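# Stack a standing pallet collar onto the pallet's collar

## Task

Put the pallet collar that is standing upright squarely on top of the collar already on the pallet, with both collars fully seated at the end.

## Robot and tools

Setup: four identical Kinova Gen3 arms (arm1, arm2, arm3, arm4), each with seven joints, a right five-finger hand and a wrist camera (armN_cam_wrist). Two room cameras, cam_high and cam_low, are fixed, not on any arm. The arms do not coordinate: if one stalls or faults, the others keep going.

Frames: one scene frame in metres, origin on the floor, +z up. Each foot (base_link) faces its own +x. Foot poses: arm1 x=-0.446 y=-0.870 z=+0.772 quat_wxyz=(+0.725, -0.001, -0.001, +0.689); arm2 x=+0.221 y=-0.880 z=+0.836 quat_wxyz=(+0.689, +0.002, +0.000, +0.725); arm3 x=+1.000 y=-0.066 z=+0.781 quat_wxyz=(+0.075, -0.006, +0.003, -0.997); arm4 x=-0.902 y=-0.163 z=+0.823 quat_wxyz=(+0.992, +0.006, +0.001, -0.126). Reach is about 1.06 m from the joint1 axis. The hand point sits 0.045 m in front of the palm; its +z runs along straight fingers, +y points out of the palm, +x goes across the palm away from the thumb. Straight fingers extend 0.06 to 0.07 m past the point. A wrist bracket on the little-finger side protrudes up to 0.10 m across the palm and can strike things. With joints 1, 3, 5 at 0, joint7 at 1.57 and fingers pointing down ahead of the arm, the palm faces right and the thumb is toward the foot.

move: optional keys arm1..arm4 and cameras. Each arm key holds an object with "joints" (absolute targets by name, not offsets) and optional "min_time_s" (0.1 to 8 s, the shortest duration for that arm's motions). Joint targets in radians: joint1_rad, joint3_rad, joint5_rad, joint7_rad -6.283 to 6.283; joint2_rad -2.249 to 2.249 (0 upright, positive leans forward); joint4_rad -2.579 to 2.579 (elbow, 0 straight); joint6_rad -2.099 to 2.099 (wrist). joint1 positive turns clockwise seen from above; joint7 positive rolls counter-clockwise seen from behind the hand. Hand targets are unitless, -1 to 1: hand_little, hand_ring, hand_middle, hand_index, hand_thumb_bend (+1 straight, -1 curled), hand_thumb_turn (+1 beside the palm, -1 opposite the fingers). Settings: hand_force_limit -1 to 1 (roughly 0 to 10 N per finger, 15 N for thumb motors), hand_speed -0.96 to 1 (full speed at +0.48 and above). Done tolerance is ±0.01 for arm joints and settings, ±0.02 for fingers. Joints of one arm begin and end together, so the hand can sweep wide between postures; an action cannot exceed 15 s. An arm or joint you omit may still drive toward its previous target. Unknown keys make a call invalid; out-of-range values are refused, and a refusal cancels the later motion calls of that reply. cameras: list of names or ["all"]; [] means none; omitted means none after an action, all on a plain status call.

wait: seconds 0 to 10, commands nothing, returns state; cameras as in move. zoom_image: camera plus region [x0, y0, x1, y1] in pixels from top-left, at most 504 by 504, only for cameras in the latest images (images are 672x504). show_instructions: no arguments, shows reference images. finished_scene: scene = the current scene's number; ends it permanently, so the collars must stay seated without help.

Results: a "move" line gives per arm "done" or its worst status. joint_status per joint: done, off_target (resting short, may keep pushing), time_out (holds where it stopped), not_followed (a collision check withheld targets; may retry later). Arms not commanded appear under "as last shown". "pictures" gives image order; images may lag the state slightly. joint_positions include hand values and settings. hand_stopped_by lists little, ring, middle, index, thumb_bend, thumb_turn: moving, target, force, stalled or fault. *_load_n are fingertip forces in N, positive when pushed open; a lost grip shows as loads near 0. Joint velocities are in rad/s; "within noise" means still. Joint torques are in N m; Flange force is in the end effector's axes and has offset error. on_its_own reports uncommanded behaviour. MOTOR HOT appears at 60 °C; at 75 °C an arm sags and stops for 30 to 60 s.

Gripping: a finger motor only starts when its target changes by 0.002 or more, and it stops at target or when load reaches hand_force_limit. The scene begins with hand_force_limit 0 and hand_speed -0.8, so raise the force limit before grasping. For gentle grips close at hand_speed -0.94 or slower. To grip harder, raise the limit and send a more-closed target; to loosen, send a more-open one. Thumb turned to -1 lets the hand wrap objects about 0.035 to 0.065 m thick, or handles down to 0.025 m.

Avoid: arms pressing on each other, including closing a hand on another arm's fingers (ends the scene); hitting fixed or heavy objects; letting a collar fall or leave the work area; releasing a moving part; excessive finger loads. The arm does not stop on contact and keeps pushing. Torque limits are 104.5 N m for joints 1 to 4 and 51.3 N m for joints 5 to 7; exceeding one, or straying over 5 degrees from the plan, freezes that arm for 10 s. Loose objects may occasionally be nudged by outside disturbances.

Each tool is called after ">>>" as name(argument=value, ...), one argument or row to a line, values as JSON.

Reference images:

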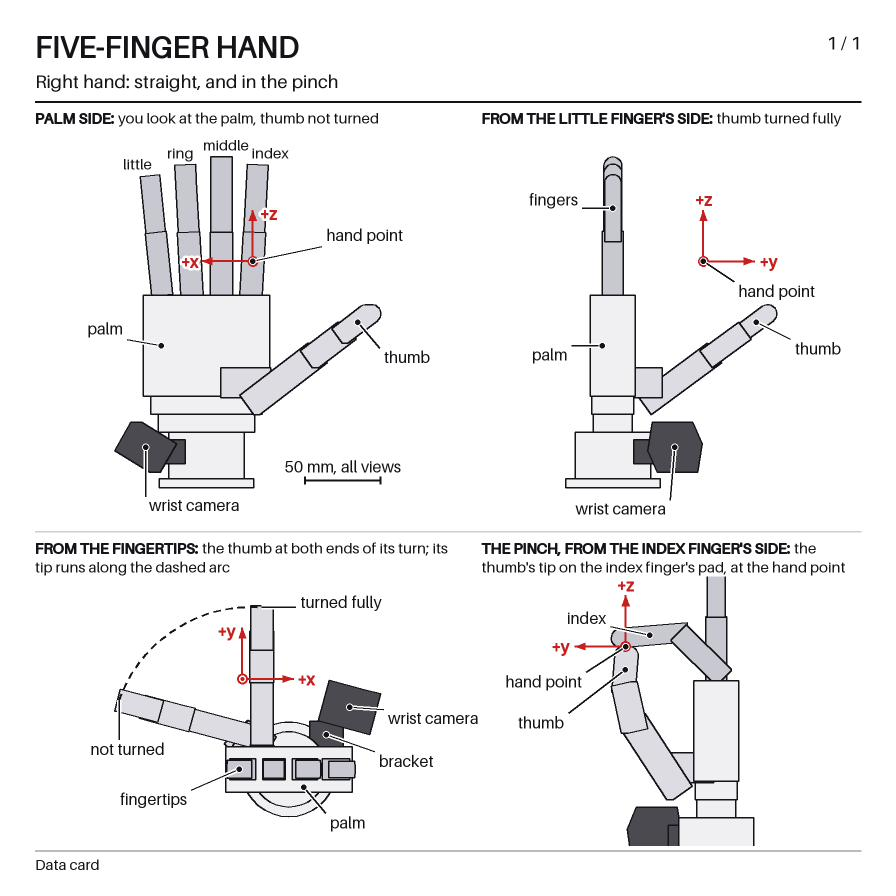

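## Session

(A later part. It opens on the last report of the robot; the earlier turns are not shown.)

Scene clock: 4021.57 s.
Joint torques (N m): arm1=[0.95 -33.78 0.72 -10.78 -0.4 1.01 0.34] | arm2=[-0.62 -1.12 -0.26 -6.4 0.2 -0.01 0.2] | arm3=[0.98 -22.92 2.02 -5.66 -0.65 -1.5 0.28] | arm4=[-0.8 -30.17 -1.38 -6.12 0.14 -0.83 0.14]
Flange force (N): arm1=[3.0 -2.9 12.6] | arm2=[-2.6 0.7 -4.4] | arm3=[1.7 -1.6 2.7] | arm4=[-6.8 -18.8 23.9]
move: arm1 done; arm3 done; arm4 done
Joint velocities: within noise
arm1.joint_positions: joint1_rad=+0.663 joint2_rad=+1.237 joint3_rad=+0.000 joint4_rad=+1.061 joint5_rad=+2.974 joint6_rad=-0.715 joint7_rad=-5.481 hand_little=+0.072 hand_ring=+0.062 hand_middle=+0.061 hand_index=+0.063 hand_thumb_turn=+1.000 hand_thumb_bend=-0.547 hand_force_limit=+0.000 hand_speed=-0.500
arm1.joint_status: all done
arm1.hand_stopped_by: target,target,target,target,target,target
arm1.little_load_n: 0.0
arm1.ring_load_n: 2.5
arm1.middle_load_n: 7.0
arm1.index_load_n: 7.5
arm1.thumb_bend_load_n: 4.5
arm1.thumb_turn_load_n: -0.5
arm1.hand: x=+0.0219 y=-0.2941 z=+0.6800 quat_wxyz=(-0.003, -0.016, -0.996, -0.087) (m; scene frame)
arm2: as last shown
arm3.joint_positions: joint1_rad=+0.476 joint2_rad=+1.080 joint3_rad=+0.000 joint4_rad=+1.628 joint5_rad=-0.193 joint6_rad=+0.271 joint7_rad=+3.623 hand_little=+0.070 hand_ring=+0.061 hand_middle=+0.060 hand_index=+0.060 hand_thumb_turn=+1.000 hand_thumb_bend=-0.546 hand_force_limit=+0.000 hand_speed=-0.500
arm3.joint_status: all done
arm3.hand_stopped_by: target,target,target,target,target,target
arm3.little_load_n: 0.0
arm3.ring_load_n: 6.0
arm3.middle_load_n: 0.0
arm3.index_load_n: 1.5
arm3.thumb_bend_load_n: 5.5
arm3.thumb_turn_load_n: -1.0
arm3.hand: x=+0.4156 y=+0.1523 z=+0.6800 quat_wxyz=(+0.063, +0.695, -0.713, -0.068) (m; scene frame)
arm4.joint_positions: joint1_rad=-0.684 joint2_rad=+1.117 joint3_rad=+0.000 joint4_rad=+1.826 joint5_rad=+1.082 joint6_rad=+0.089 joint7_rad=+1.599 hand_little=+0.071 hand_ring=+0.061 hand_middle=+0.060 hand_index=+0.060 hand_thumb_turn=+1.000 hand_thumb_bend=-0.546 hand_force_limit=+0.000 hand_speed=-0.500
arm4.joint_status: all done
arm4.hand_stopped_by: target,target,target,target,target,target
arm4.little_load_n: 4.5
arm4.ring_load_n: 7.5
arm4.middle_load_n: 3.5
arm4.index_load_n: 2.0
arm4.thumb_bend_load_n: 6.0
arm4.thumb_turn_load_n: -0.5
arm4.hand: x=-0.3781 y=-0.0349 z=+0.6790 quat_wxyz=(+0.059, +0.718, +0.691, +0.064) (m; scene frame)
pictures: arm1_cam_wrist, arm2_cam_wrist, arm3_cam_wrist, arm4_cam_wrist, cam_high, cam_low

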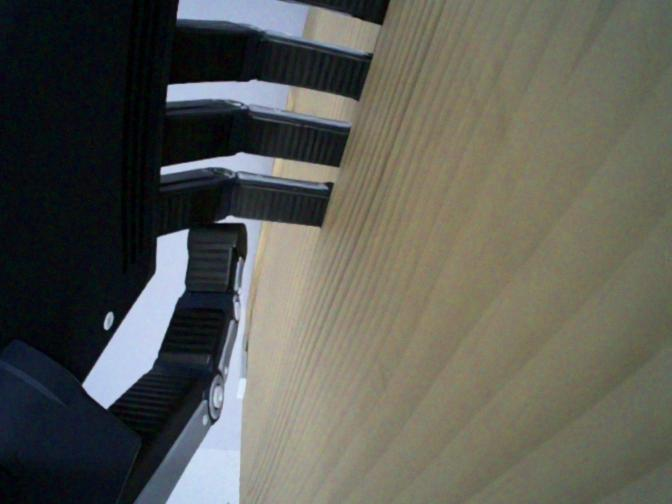

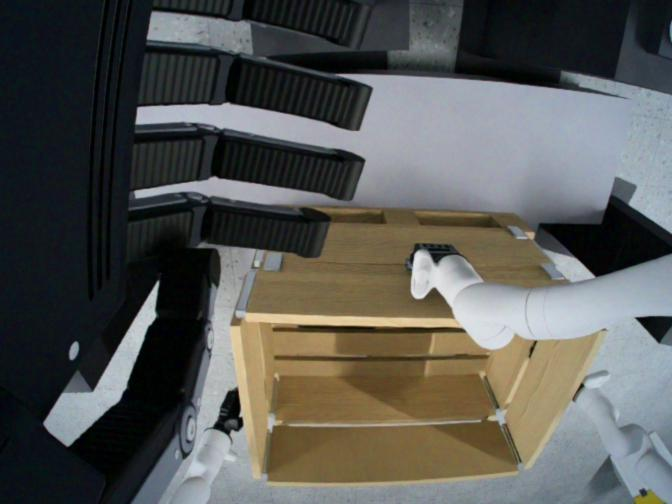

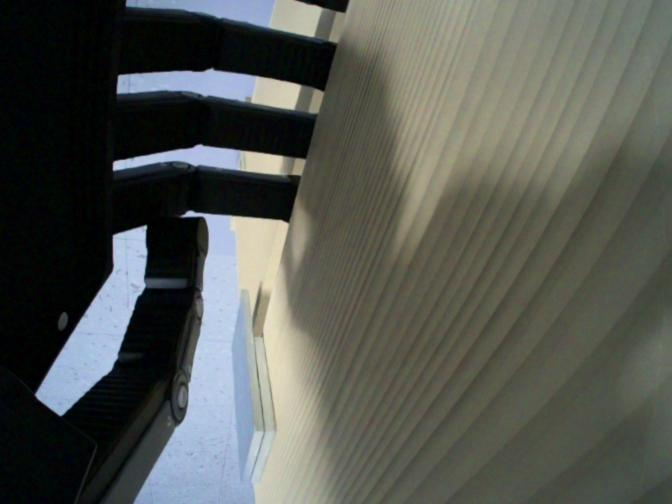

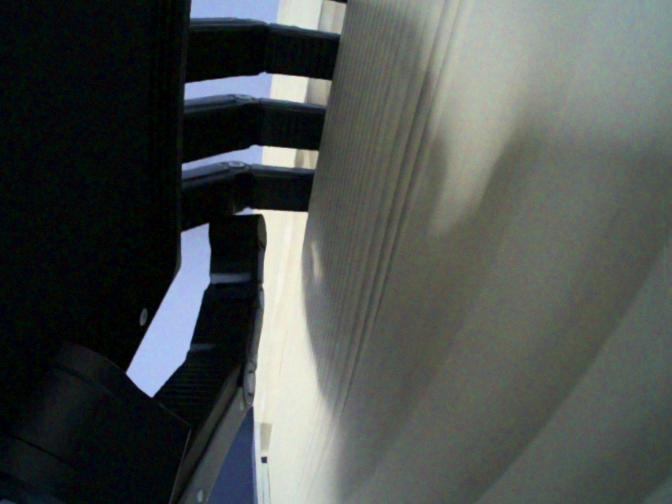

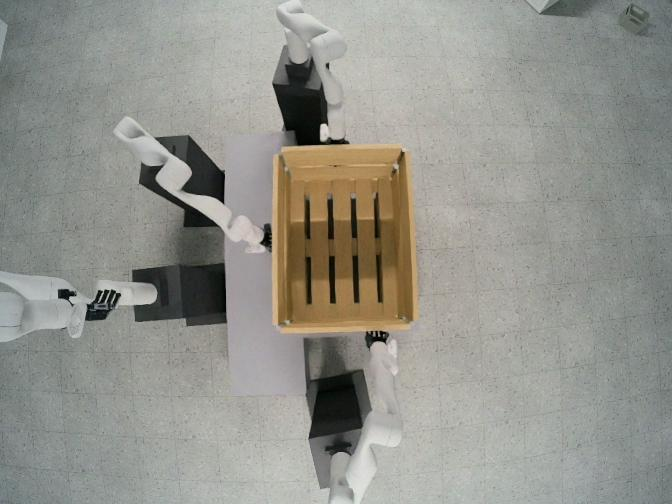

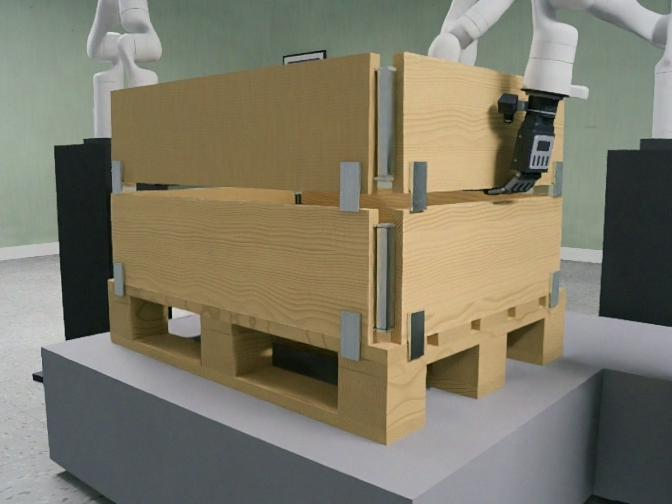

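>>> zoom_image(
  camera="arm3_cam_wrist",
  region=[230, 210, 300, 350],
)

>>> zoom_image(
  camera="cam_low",
  region=[100, 150, 140, 210],
)

>>> zoom_image(
  camera="cam_high",
  region=[385, 290, 425, 330],
)

>>> zoom_image(
  camera="cam_high",
  region=[385, 140, 425, 180],
)

>>> zoom_image(
  camera="cam_high",
  region=[265, 290, 305, 330],
)

>>> zoom_image(
  camera="cam_high",
  region=[265, 140, 305, 180],
)

Scaled by 3.600 from the camera's 672x504 image, which has a finer 960x720 frame.

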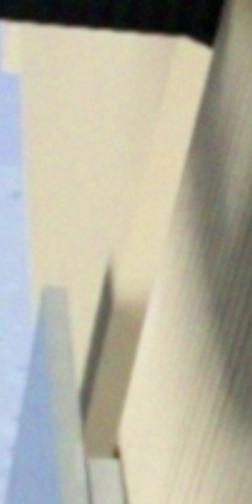

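Scaled by 8.400 from the camera's 672x504 image, which has a finer 960x720 frame.

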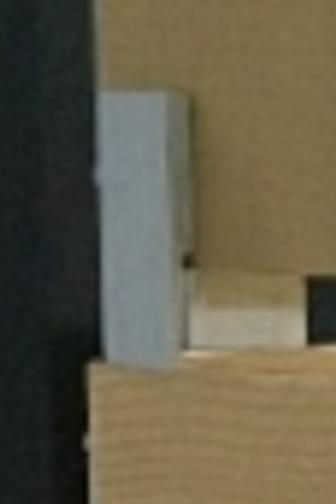

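Scaled by 12.600 from the camera's 672x504 image, which has a finer 960x720 frame.

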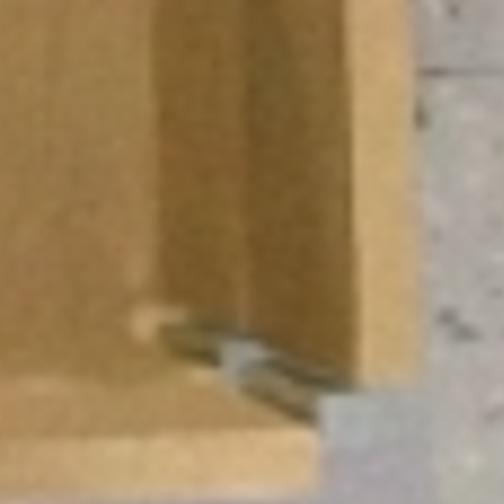

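Scaled by 12.600 from the camera's 672x504 image, which has a finer 960x720 frame.

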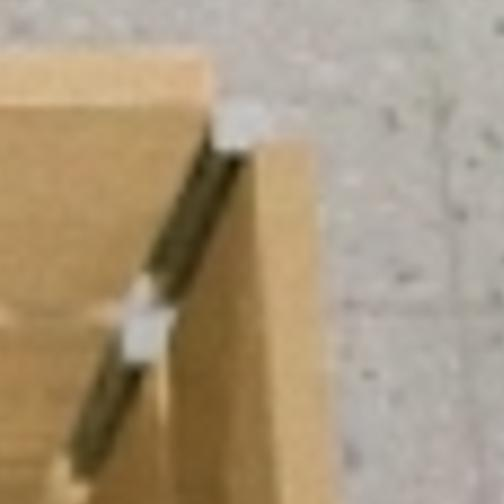

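Scaled by 12.600 from the camera's 672x504 image, which has a finer 960x720 frame.

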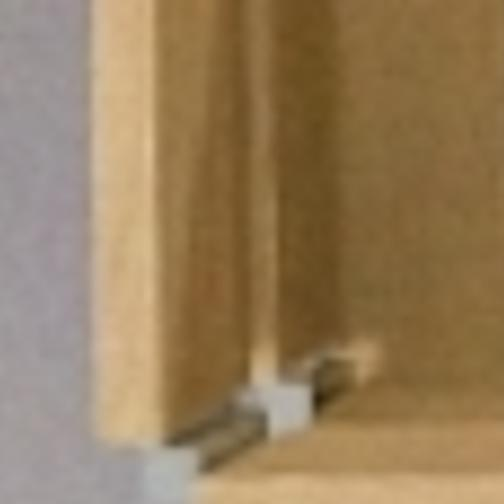

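Scaled by 12.600 from the camera's 672x504 image, which has a finer 960x720 frame.

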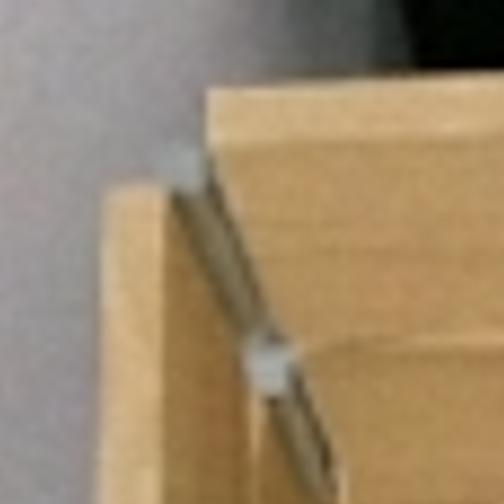

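>>> move(
  arm1={"joints":{"joint2_rad":1.21455,"joint4_rad":1.06754,"joint5_rad":2.97672,"joint6_rad":-0.73067,"joint7_rad":-5.48521},"min_time_s":2.5},
  arm3={"joints":{"joint2_rad":1.05304,"joint4_rad":1.63585,"joint5_rad":-0.18027,"joint6_rad":0.29082,"joint7_rad":3.61017},"min_time_s":2.5},
  arm4={"joints":{"joint2_rad":1.08902,"joint4_rad":1.83722,"joint5_rad":0.92502,"joint6_rad":0.09833,"joint7_rad":1.75650},"min_time_s":2.5},
)

>>> move(
  arm1={"joints":{"joint1_rad":0.6662,"joint2_rad":1.21855,"joint4_rad":1.05669,"joint5_rad":2.97734,"joint6_rad":-0.73747,"joint7_rad":-5.48283},"min_time_s":3},
  arm3={"joints":{"joint1_rad":0.48732,"joint2_rad":1.05207,"joint4_rad":1.64007,"joint5_rad":-0.18828,"joint6_rad":0.28788,"joint7_rad":3.62882},"min_time_s":3},
  arm4={"joints":{"joint1_rad":-0.67330,"joint2_rad":1.08971,"joint4_rad":1.83264,"joint5_rad":0.89007,"joint6_rad":0.09893,"joint7_rad":1.80258},"min_time_s":3},
  cameras=["all"],
)

>>> zoom_image(
  camera="cam_low",
  region=[100, 150, 140, 210],
)

>>> zoom_image(
  camera="cam_low",
  region=[330, 130, 450, 230],
)

>>> zoom_image(
  camera="cam_low",
  region=[510, 120, 590, 220],
)

>>> zoom_image(
  camera="cam_high",
  region=[250, 120, 440, 350],
)

>>> zoom_image(
  camera="arm1_cam_wrist",
  region=[220, 240, 340, 504],
)

Scene clock: 4177.17 s.
Joint torques (N m): arm1=[-0.27 -30.38 -0.08 -11.28 -0.59 2.1 0.32] | arm2=[-0.66 -1.13 -0.22 -6.37 0.2 0.01 0.14] | arm3=[0.66 -31.78 1.54 -7.31 -0.65 -1.92 0.33] | arm4=[-0.83 -29.74 -1.55 -2.8 -0.03 -0.22 0.14]
Flange force (N): arm1=[4.8 -6.7 4.3] | arm2=[-2.7 0.7 -4.5] | arm3=[-0.3 0.0 20.8] | arm4=[-2.5 -9.3 29.0]
move: arm1 done; arm3 done; arm4 done
Joint velocities: within noise
arm1.joint_positions: joint1_rad=+0.663 joint2_rad=+1.215 joint3_rad=+0.000 joint4_rad=+1.068 joint5_rad=+2.977 joint6_rad=-0.731 joint7_rad=-5.485 hand_little=+0.072 hand_ring=+0.062 hand_middle=+0.061 hand_index=+0.063 hand_thumb_turn=+1.000 hand_thumb_bend=-0.547 hand_force_limit=+0.000 hand_speed=-0.500
arm1.joint_status: all done
arm1.hand_stopped_by: target,target,target,target,target,target
arm1.little_load_n: 0.5
arm1.ring_load_n: 0.5
arm1.middle_load_n: 4.0
arm1.index_load_n: 5.5
arm1.thumb_bend_load_n: 5.0
arm1.thumb_turn_load_n: -0.5
arm1.hand: x=+0.0218 y=-0.2941 z=+0.6925 quat_wxyz=(-0.003, -0.016, -0.996, -0.087) (m; scene frame)
arm2: as last shown
arm2.middle_load_n: 0.5
arm3.joint_positions: joint1_rad=+0.476 joint2_rad=+1.053 joint3_rad=+0.000 joint4_rad=+1.636 joint5_rad=-0.180 joint6_rad=+0.291 joint7_rad=+3.610 hand_little=+0.070 hand_ring=+0.061 hand_middle=+0.061 hand_index=+0.061 hand_thumb_turn=+1.000 hand_thumb_bend=-0.546 hand_force_limit=+0.000 hand_speed=-0.500
arm3.joint_status: all done
arm3.hand_stopped_by: target,target,target,target,target,target
arm3.little_load_n: 0.0
arm3.ring_load_n: 16.0
arm3.middle_load_n: 12.0
arm3.index_load_n: 7.5
arm3.thumb_bend_load_n: 5.5
arm3.thumb_turn_load_n: -1.0
arm3.hand: x=+0.4159 y=+0.1522 z=+0.6923 quat_wxyz=(+0.063, +0.695, -0.713, -0.068) (m; scene frame)
arm4.joint_positions: joint1_rad=-0.684 joint2_rad=+1.089 joint3_rad=+0.000 joint4_rad=+1.837 joint5_rad=+0.925 joint6_rad=+0.098 joint7_rad=+1.757 hand_little=+0.071 hand_ring=+0.061 hand_middle=+0.060 hand_index=+0.060 hand_thumb_turn=+1.000 hand_thumb_bend=-0.546 hand_force_limit=+0.000 hand_speed=-0.500
arm4.joint_status: all done
arm4.hand_stopped_by: target,target,target,target,target,target
arm4.little_load_n: 7.0
arm4.ring_load_n: 9.0
arm4.middle_load_n: 3.5
arm4.index_load_n: 1.0
arm4.thumb_bend_load_n: 6.0
arm4.thumb_turn_load_n: -0.5
arm4.hand: x=-0.3781 y=-0.0351 z=+0.6907 quat_wxyz=(+0.059, +0.718, +0.691, +0.064) (m; scene frame)
pictures: none

Scene clock: 4180.47 s.
Joint torques (N m): arm1=[-0.23 -29.37 -0.02 -9.8 -0.5 1.1 0.33] | arm2=[-0.56 -1.03 -0.23 -6.41 0.22 0 0.2] | arm3=[1.18 -32.62 2.12 -8.66 -0.79 -2.74 0.29] | arm4=[-0.53 -31.42 -1.02 -5.15 0.09 -0.8 0.14]
Flange force (N): arm1=[3.3 -4.7 4.8] | arm2=[-2.4 0.8 -4.2] | arm3=[1.1 -1.9 20.4] | arm4=[-2.8 -12.1 28.1]
move: arm1 done; arm3 done; arm4 done
Joint velocities: within noise
arm1.joint_positions: joint1_rad=+0.666 joint2_rad=+1.219 joint3_rad=+0.000 joint4_rad=+1.057 joint5_rad=+2.977 joint6_rad=-0.737 joint7_rad=-5.483 hand_little=+0.072 hand_ring=+0.062 hand_middle=+0.061 hand_index=+0.063 hand_thumb_turn=+1.000 hand_thumb_bend=-0.547 hand_force_limit=+0.000 hand_speed=-0.500
arm1.joint_status: all done
arm1.hand_stopped_by: target,target,target,target,target,target
arm1.little_load_n: 0.0
arm1.ring_load_n: 0.5
arm1.middle_load_n: 3.5
arm1.index_load_n: 5.0
arm1.thumb_bend_load_n: 4.5
arm1.thumb_turn_load_n: -0.5
arm1.hand: x=+0.0249 y=-0.2941 z=+0.6926 quat_wxyz=(-0.003, -0.016, -0.996, -0.087) (m; scene frame)
arm2: as last shown
arm2.middle_load_n: 0.0
arm3.joint_positions: joint1_rad=+0.487 joint2_rad=+1.052 joint3_rad=+0.000 joint4_rad=+1.640 joint5_rad=-0.188 joint6_rad=+0.288 joint7_rad=+3.629 hand_little=+0.070 hand_ring=+0.061 hand_middle=+0.061 hand_index=+0.061 hand_thumb_turn=+1.000 hand_thumb_bend=-0.546 hand_force_limit=+0.000 hand_speed=-0.500
arm3.joint_status: all done
arm3.hand_stopped_by: target,target,target,target,target,target
arm3.little_load_n: 0.0
arm3.ring_load_n: 16.0
arm3.middle_load_n: 12.0
arm3.index_load_n: 8.0
arm3.thumb_bend_load_n: 5.5
arm3.thumb_turn_load_n: -1.0
arm3.hand: x=+0.4188 y=+0.1571 z=+0.6923 quat_wxyz=(+0.063, +0.695, -0.713, -0.069) (m; scene frame)
arm4.joint_positions: joint1_rad=-0.673 joint2_rad=+1.090 joint3_rad=+0.000 joint4_rad=+1.833 joint5_rad=+0.890 joint6_rad=+0.099 joint7_rad=+1.803 hand_little=+0.071 hand_ring=+0.061 hand_middle=+0.060 hand_index=+0.060 hand_thumb_turn=+1.000 hand_thumb_bend=-0.546 hand_force_limit=+0.000 hand_speed=-0.500
arm4.joint_status: all done
arm4.hand_stopped_by: target,target,target,target,target,target
arm4.little_load_n: 7.5
arm4.ring_load_n: 9.5
arm4.middle_load_n: 3.5
arm4.index_load_n: 1.5
arm4.thumb_bend_load_n: 6.0
arm4.thumb_turn_load_n: -1.0
arm4.hand: x=-0.3751 y=-0.0391 z=+0.6907 quat_wxyz=(+0.059, +0.718, +0.691, +0.064) (m; scene frame)
pictures: arm1_cam_wrist, arm2_cam_wrist, arm3_cam_wrist, arm4_cam_wrist, cam_high, cam_low

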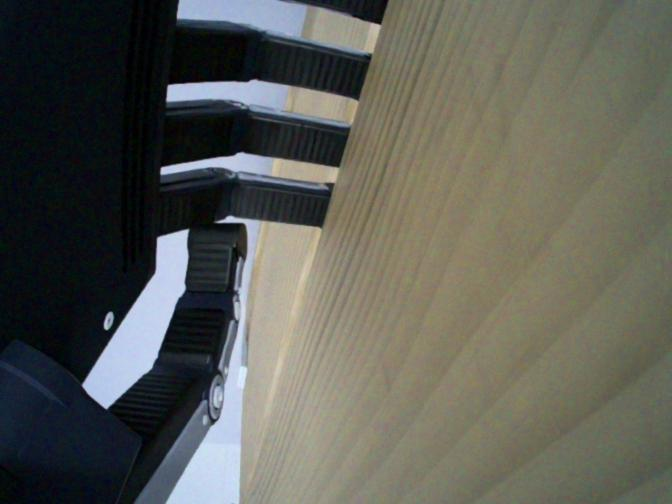

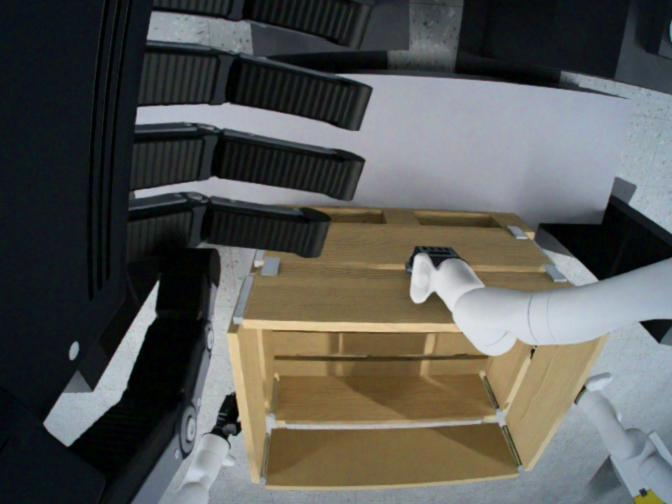

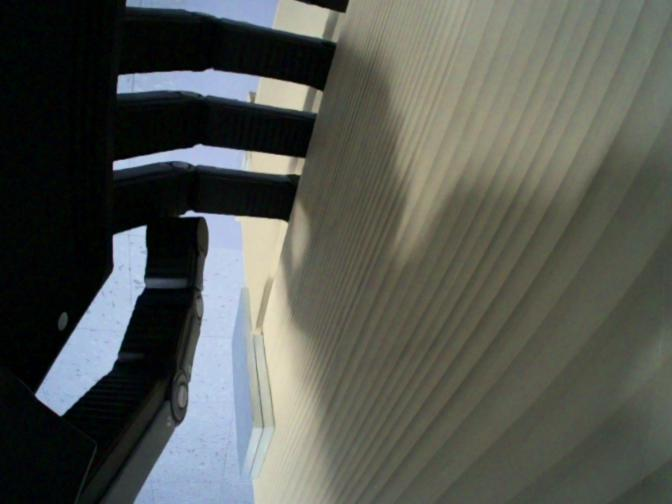

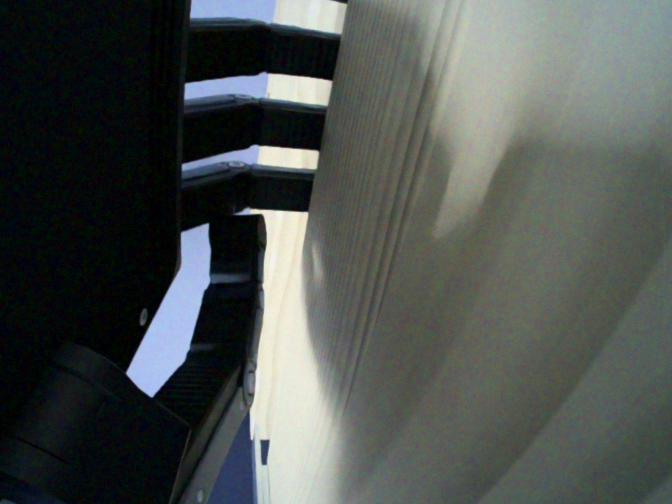

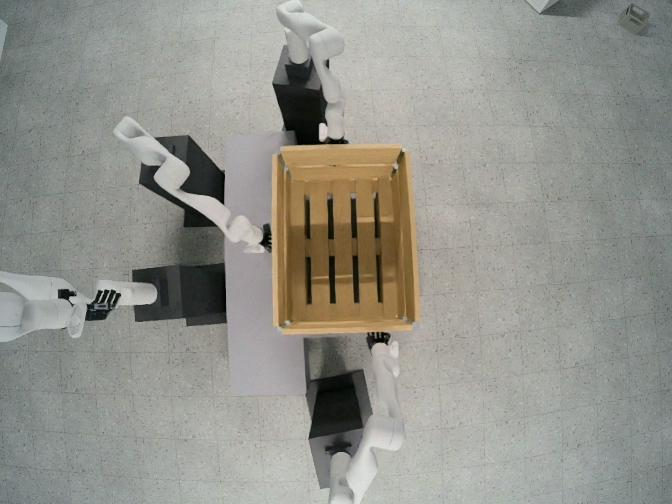

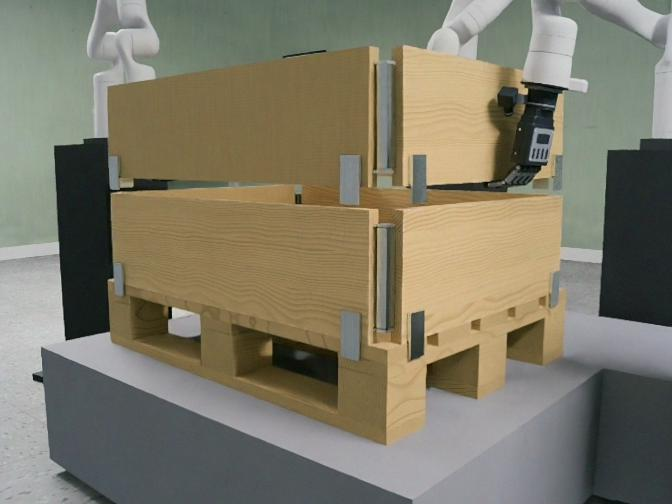

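Scaled by 8.400 from the camera's 672x504 image, which has a finer 960x720 frame.

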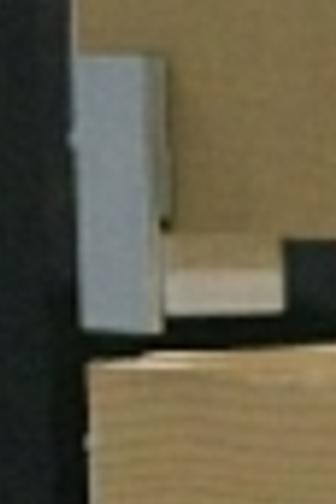

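Scaled by 4.200 from the camera's 672x504 image, which has a finer 960x720 frame.

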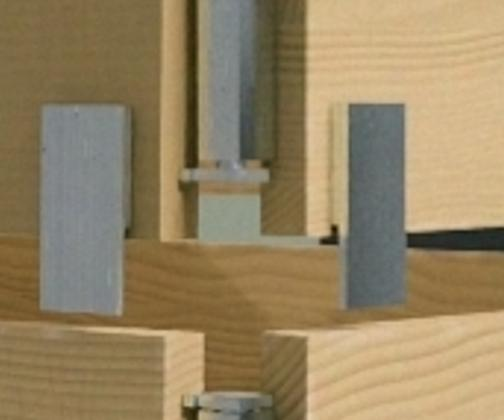

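Scaled by 5.040 from the camera's 672x504 image, which has a finer 960x720 frame.

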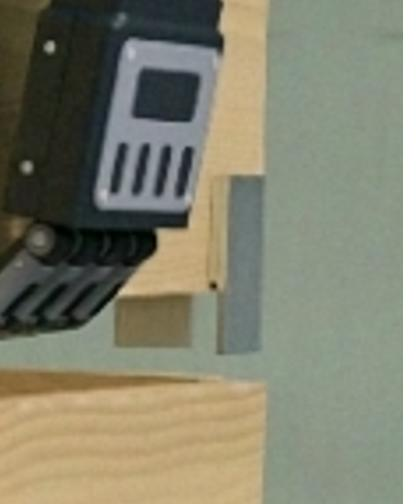

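Scaled by 2.191 from the camera's 672x504 image, which has a finer 960x720 frame.

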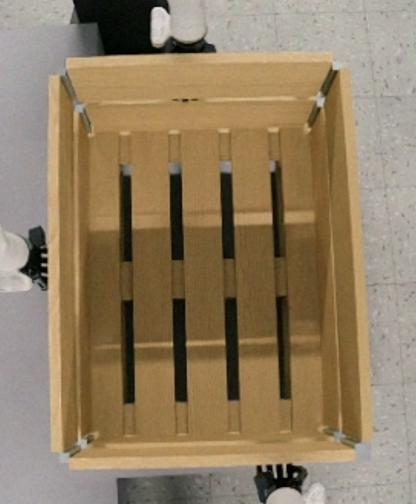

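Scaled by 1.909 from the camera's 672x504 image, which has a finer 960x720 frame.

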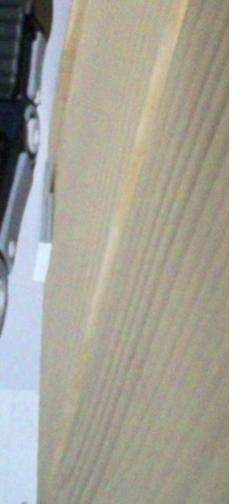

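>>> move(
  arm1={"joints":{"joint2_rad":1.24105,"joint4_rad":1.04962,"joint5_rad":2.97448,"joint6_rad":-0.72218,"joint7_rad":-5.47904},"min_time_s":3},
  arm3={"joints":{"joint2_rad":1.07858,"joint4_rad":1.63258,"joint5_rad":-0.20106,"joint6_rad":0.26932,"joint7_rad":3.64219},"min_time_s":3},
  arm4={"joints":{"joint2_rad":1.11794,"joint4_rad":1.82181,"joint5_rad":1.04240,"joint6_rad":0.08891,"joint7_rad":1.64950},"min_time_s":3},
  cameras=["all"],
)

>>> zoom_image(
  camera="cam_low",
  region=[100, 150, 140, 210],
)

>>> zoom_image(
  camera="cam_low",
  region=[330, 130, 450, 230],
)

>>> zoom_image(
  camera="cam_low",
  region=[510, 120, 590, 220],
)

>>> zoom_image(
  camera="arm2_cam_wrist",
  region=[210, 190, 630, 504],
)

Scene clock: 4208.37 s.
Joint torques (N m): arm1=[0.98 -32.53 0.83 -10.86 -0.32 1.31 0.31] | arm2=[-0.64 -1.1 -0.34 -6.39 0.18 -0.03 0.2] | arm3=[1.08 -32.3 1.83 -9.88 -0.75 -3.46 0.33] | arm4=[0.01 -21.34 -1.04 -2.76 -0.04 0.13 0.13]
Flange force (N): arm1=[4.3 -3.9 9.6] | arm2=[-2.5 0.5 -4.5] | arm3=[2.4 -4.9 16.7] | arm4=[-4.3 -14.4 8.6]
move: arm1 done; arm3 done; arm4 done
Joint velocities: within noise
arm1.joint_positions: joint1_rad=+0.666 joint2_rad=+1.241 joint3_rad=+0.000 joint4_rad=+1.050 joint5_rad=+2.975 joint6_rad=-0.722 joint7_rad=-5.479 hand_little=+0.072 hand_ring=+0.062 hand_middle=+0.061 hand_index=+0.063 hand_thumb_turn=+1.000 hand_thumb_bend=-0.547 hand_force_limit=+0.000 hand_speed=-0.500
arm1.joint_status: all done
arm1.hand_stopped_by: target,target,target,target,target,target
arm1.little_load_n: 0.0
arm1.ring_load_n: 1.5
arm1.middle_load_n: 6.0
arm1.index_load_n: 7.0
arm1.thumb_bend_load_n: 5.0
arm1.thumb_turn_load_n: -0.5
arm1.hand: x=+0.0250 y=-0.2941 z=+0.6801 quat_wxyz=(-0.003, -0.016, -0.996, -0.087) (m; scene frame)
arm2.joint_positions: joint1_rad=+0.300 joint2_rad=-0.370 joint3_rad=+0.000 joint4_rad=+1.490 joint5_rad=+0.000 joint6_rad=+2.000 joint7_rad=-1.600 hand_little=+0.072 hand_ring=+0.062 hand_middle=+0.060 hand_index=+0.062 hand_thumb_turn=+1.000 hand_thumb_bend=-0.547 hand_force_limit=+0.000 hand_speed=-0.500
arm2.joint_status: not commanded
arm2.hand_stopped_by: target,target,target,target,target,target
arm2.little_load_n: 0.0
arm2.ring_load_n: 0.0
arm2.middle_load_n: 0.0
arm2.index_load_n: 1.0
arm2.thumb_bend_load_n: 4.0
arm2.thumb_turn_load_n: -0.5
arm2.hand: x=+0.2309 y=-0.7084 z=+1.3293 quat_wxyz=(-0.008, +0.602, -0.798, -0.009) (m; scene frame)
arm3.joint_positions: joint1_rad=+0.487 joint2_rad=+1.079 joint3_rad=+0.000 joint4_rad=+1.633 joint5_rad=-0.201 joint6_rad=+0.269 joint7_rad=+3.642 hand_little=+0.070 hand_ring=+0.061 hand_middle=+0.061 hand_index=+0.061 hand_thumb_turn=+1.000 hand_thumb_bend=-0.546 hand_force_limit=+0.000 hand_speed=-0.500
arm3.joint_status: all done
arm3.hand_stopped_by: target,target,target,target,target,target
arm3.little_load_n: 0.5
arm3.ring_load_n: 16.5
arm3.middle_load_n: 11.0
arm3.index_load_n: 5.5
arm3.thumb_bend_load_n: 5.5
arm3.thumb_turn_load_n: -1.0
arm3.hand: x=+0.4187 y=+0.1571 z=+0.6800 quat_wxyz=(+0.063, +0.695, -0.713, -0.068) (m; scene frame)
arm4.joint_positions: joint1_rad=-0.673 joint2_rad=+1.118 joint3_rad=+0.000 joint4_rad=+1.822 joint5_rad=+1.042 joint6_rad=+0.089 joint7_rad=+1.649 hand_little=+0.070 hand_ring=+0.060 hand_middle=+0.060 hand_index=+0.060 hand_thumb_turn=+1.000 hand_thumb_bend=-0.546 hand_force_limit=+0.000 hand_speed=-0.500
arm4.joint_status: all done
arm4.hand_stopped_by: target,target,target,target,target,target
arm4.little_load_n: 0.5
arm4.ring_load_n: 1.0
arm4.middle_load_n: 0.0
arm4.index_load_n: 1.5
arm4.thumb_bend_load_n: 6.0
arm4.thumb_turn_load_n: -0.5
arm4.hand: x=-0.3751 y=-0.0389 z=+0.6790 quat_wxyz=(+0.059, +0.718, +0.691, +0.064) (m; scene frame)
pictures: arm1_cam_wrist, arm2_cam_wrist, arm3_cam_wrist, arm4_cam_wrist, cam_high, cam_low

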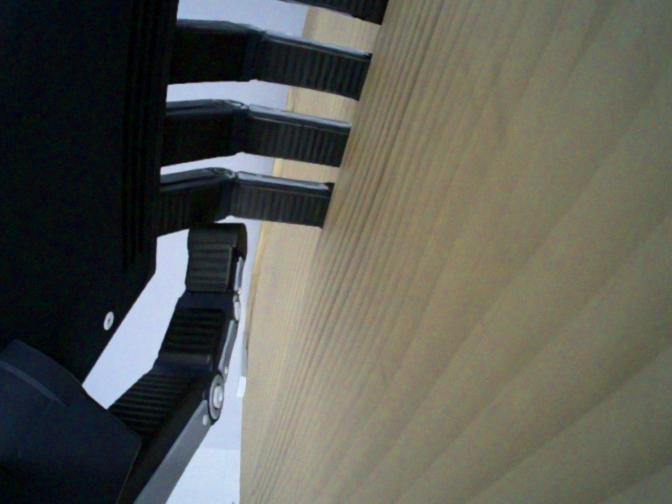

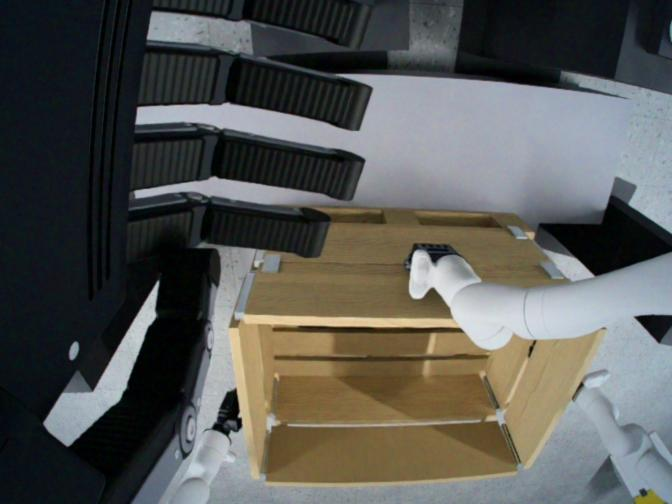

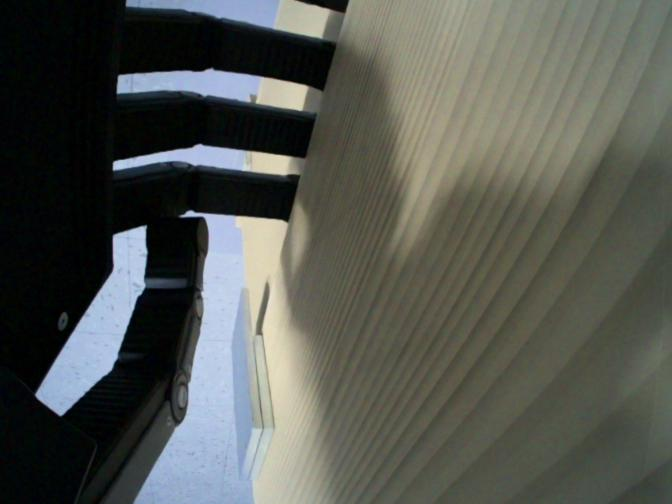

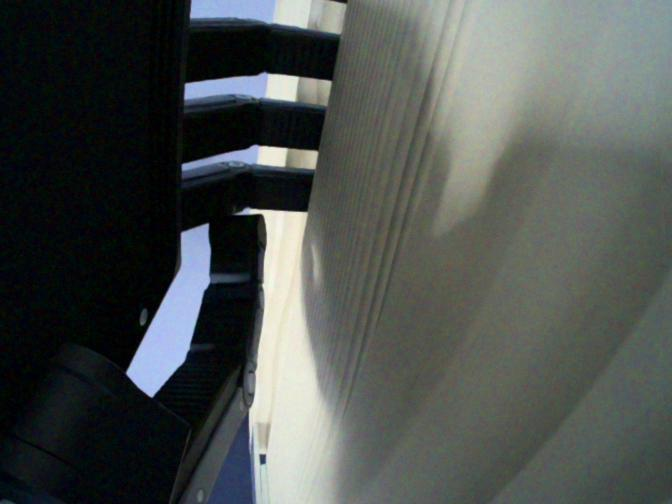

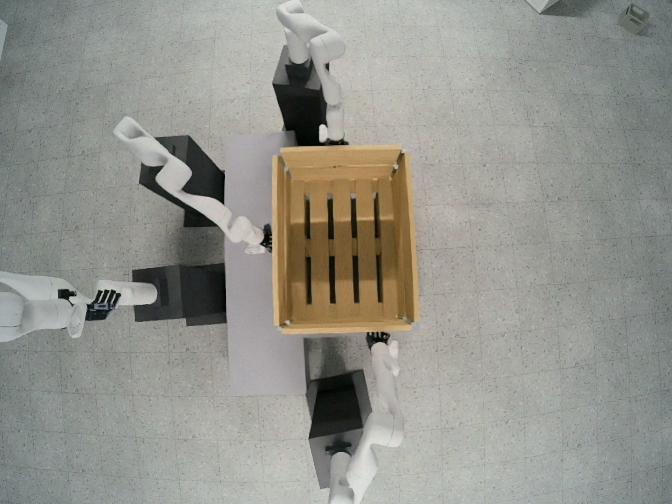

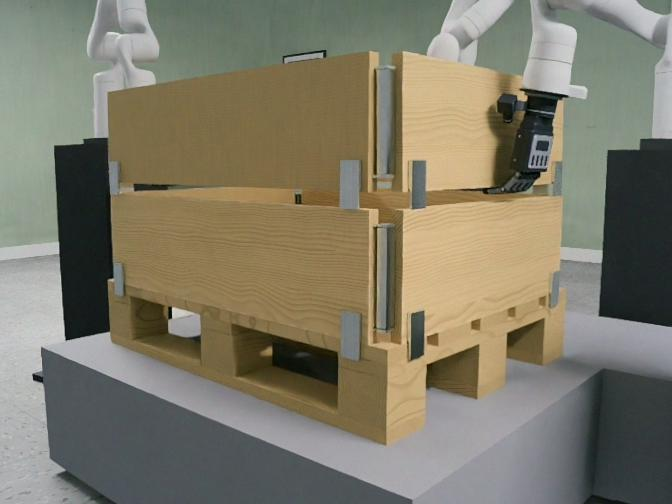

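Scaled by 8.400 from the camera's 672x504 image, which has a finer 960x720 frame.

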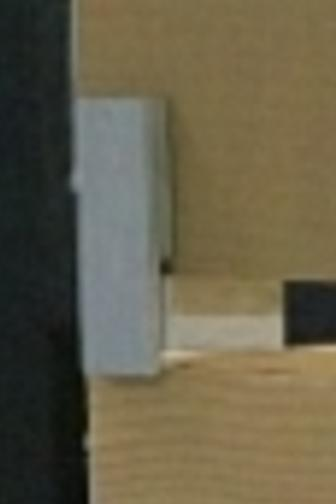

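Scaled by 4.200 from the camera's 672x504 image, which has a finer 960x720 frame.

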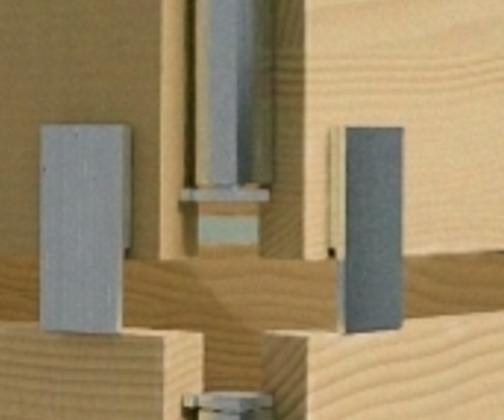

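Scaled by 5.040 from the camera's 672x504 image, which has a finer 960x720 frame.

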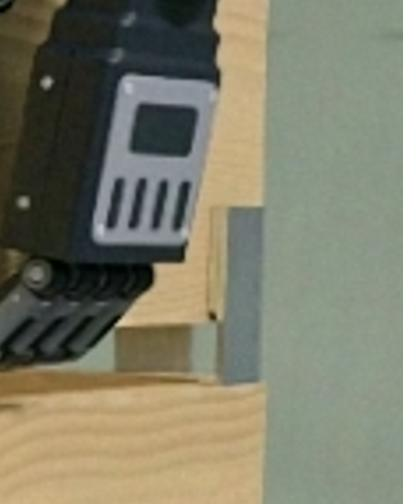

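Scaled by 1.200 from the camera's 672x504 image, which has a finer 960x720 frame.

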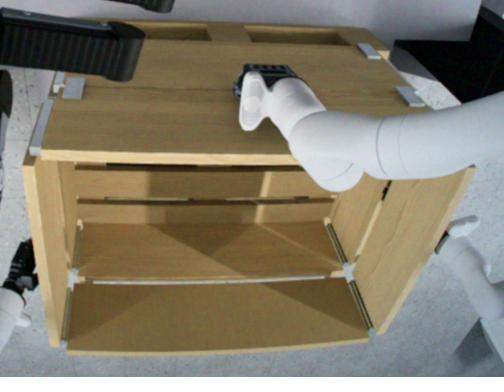

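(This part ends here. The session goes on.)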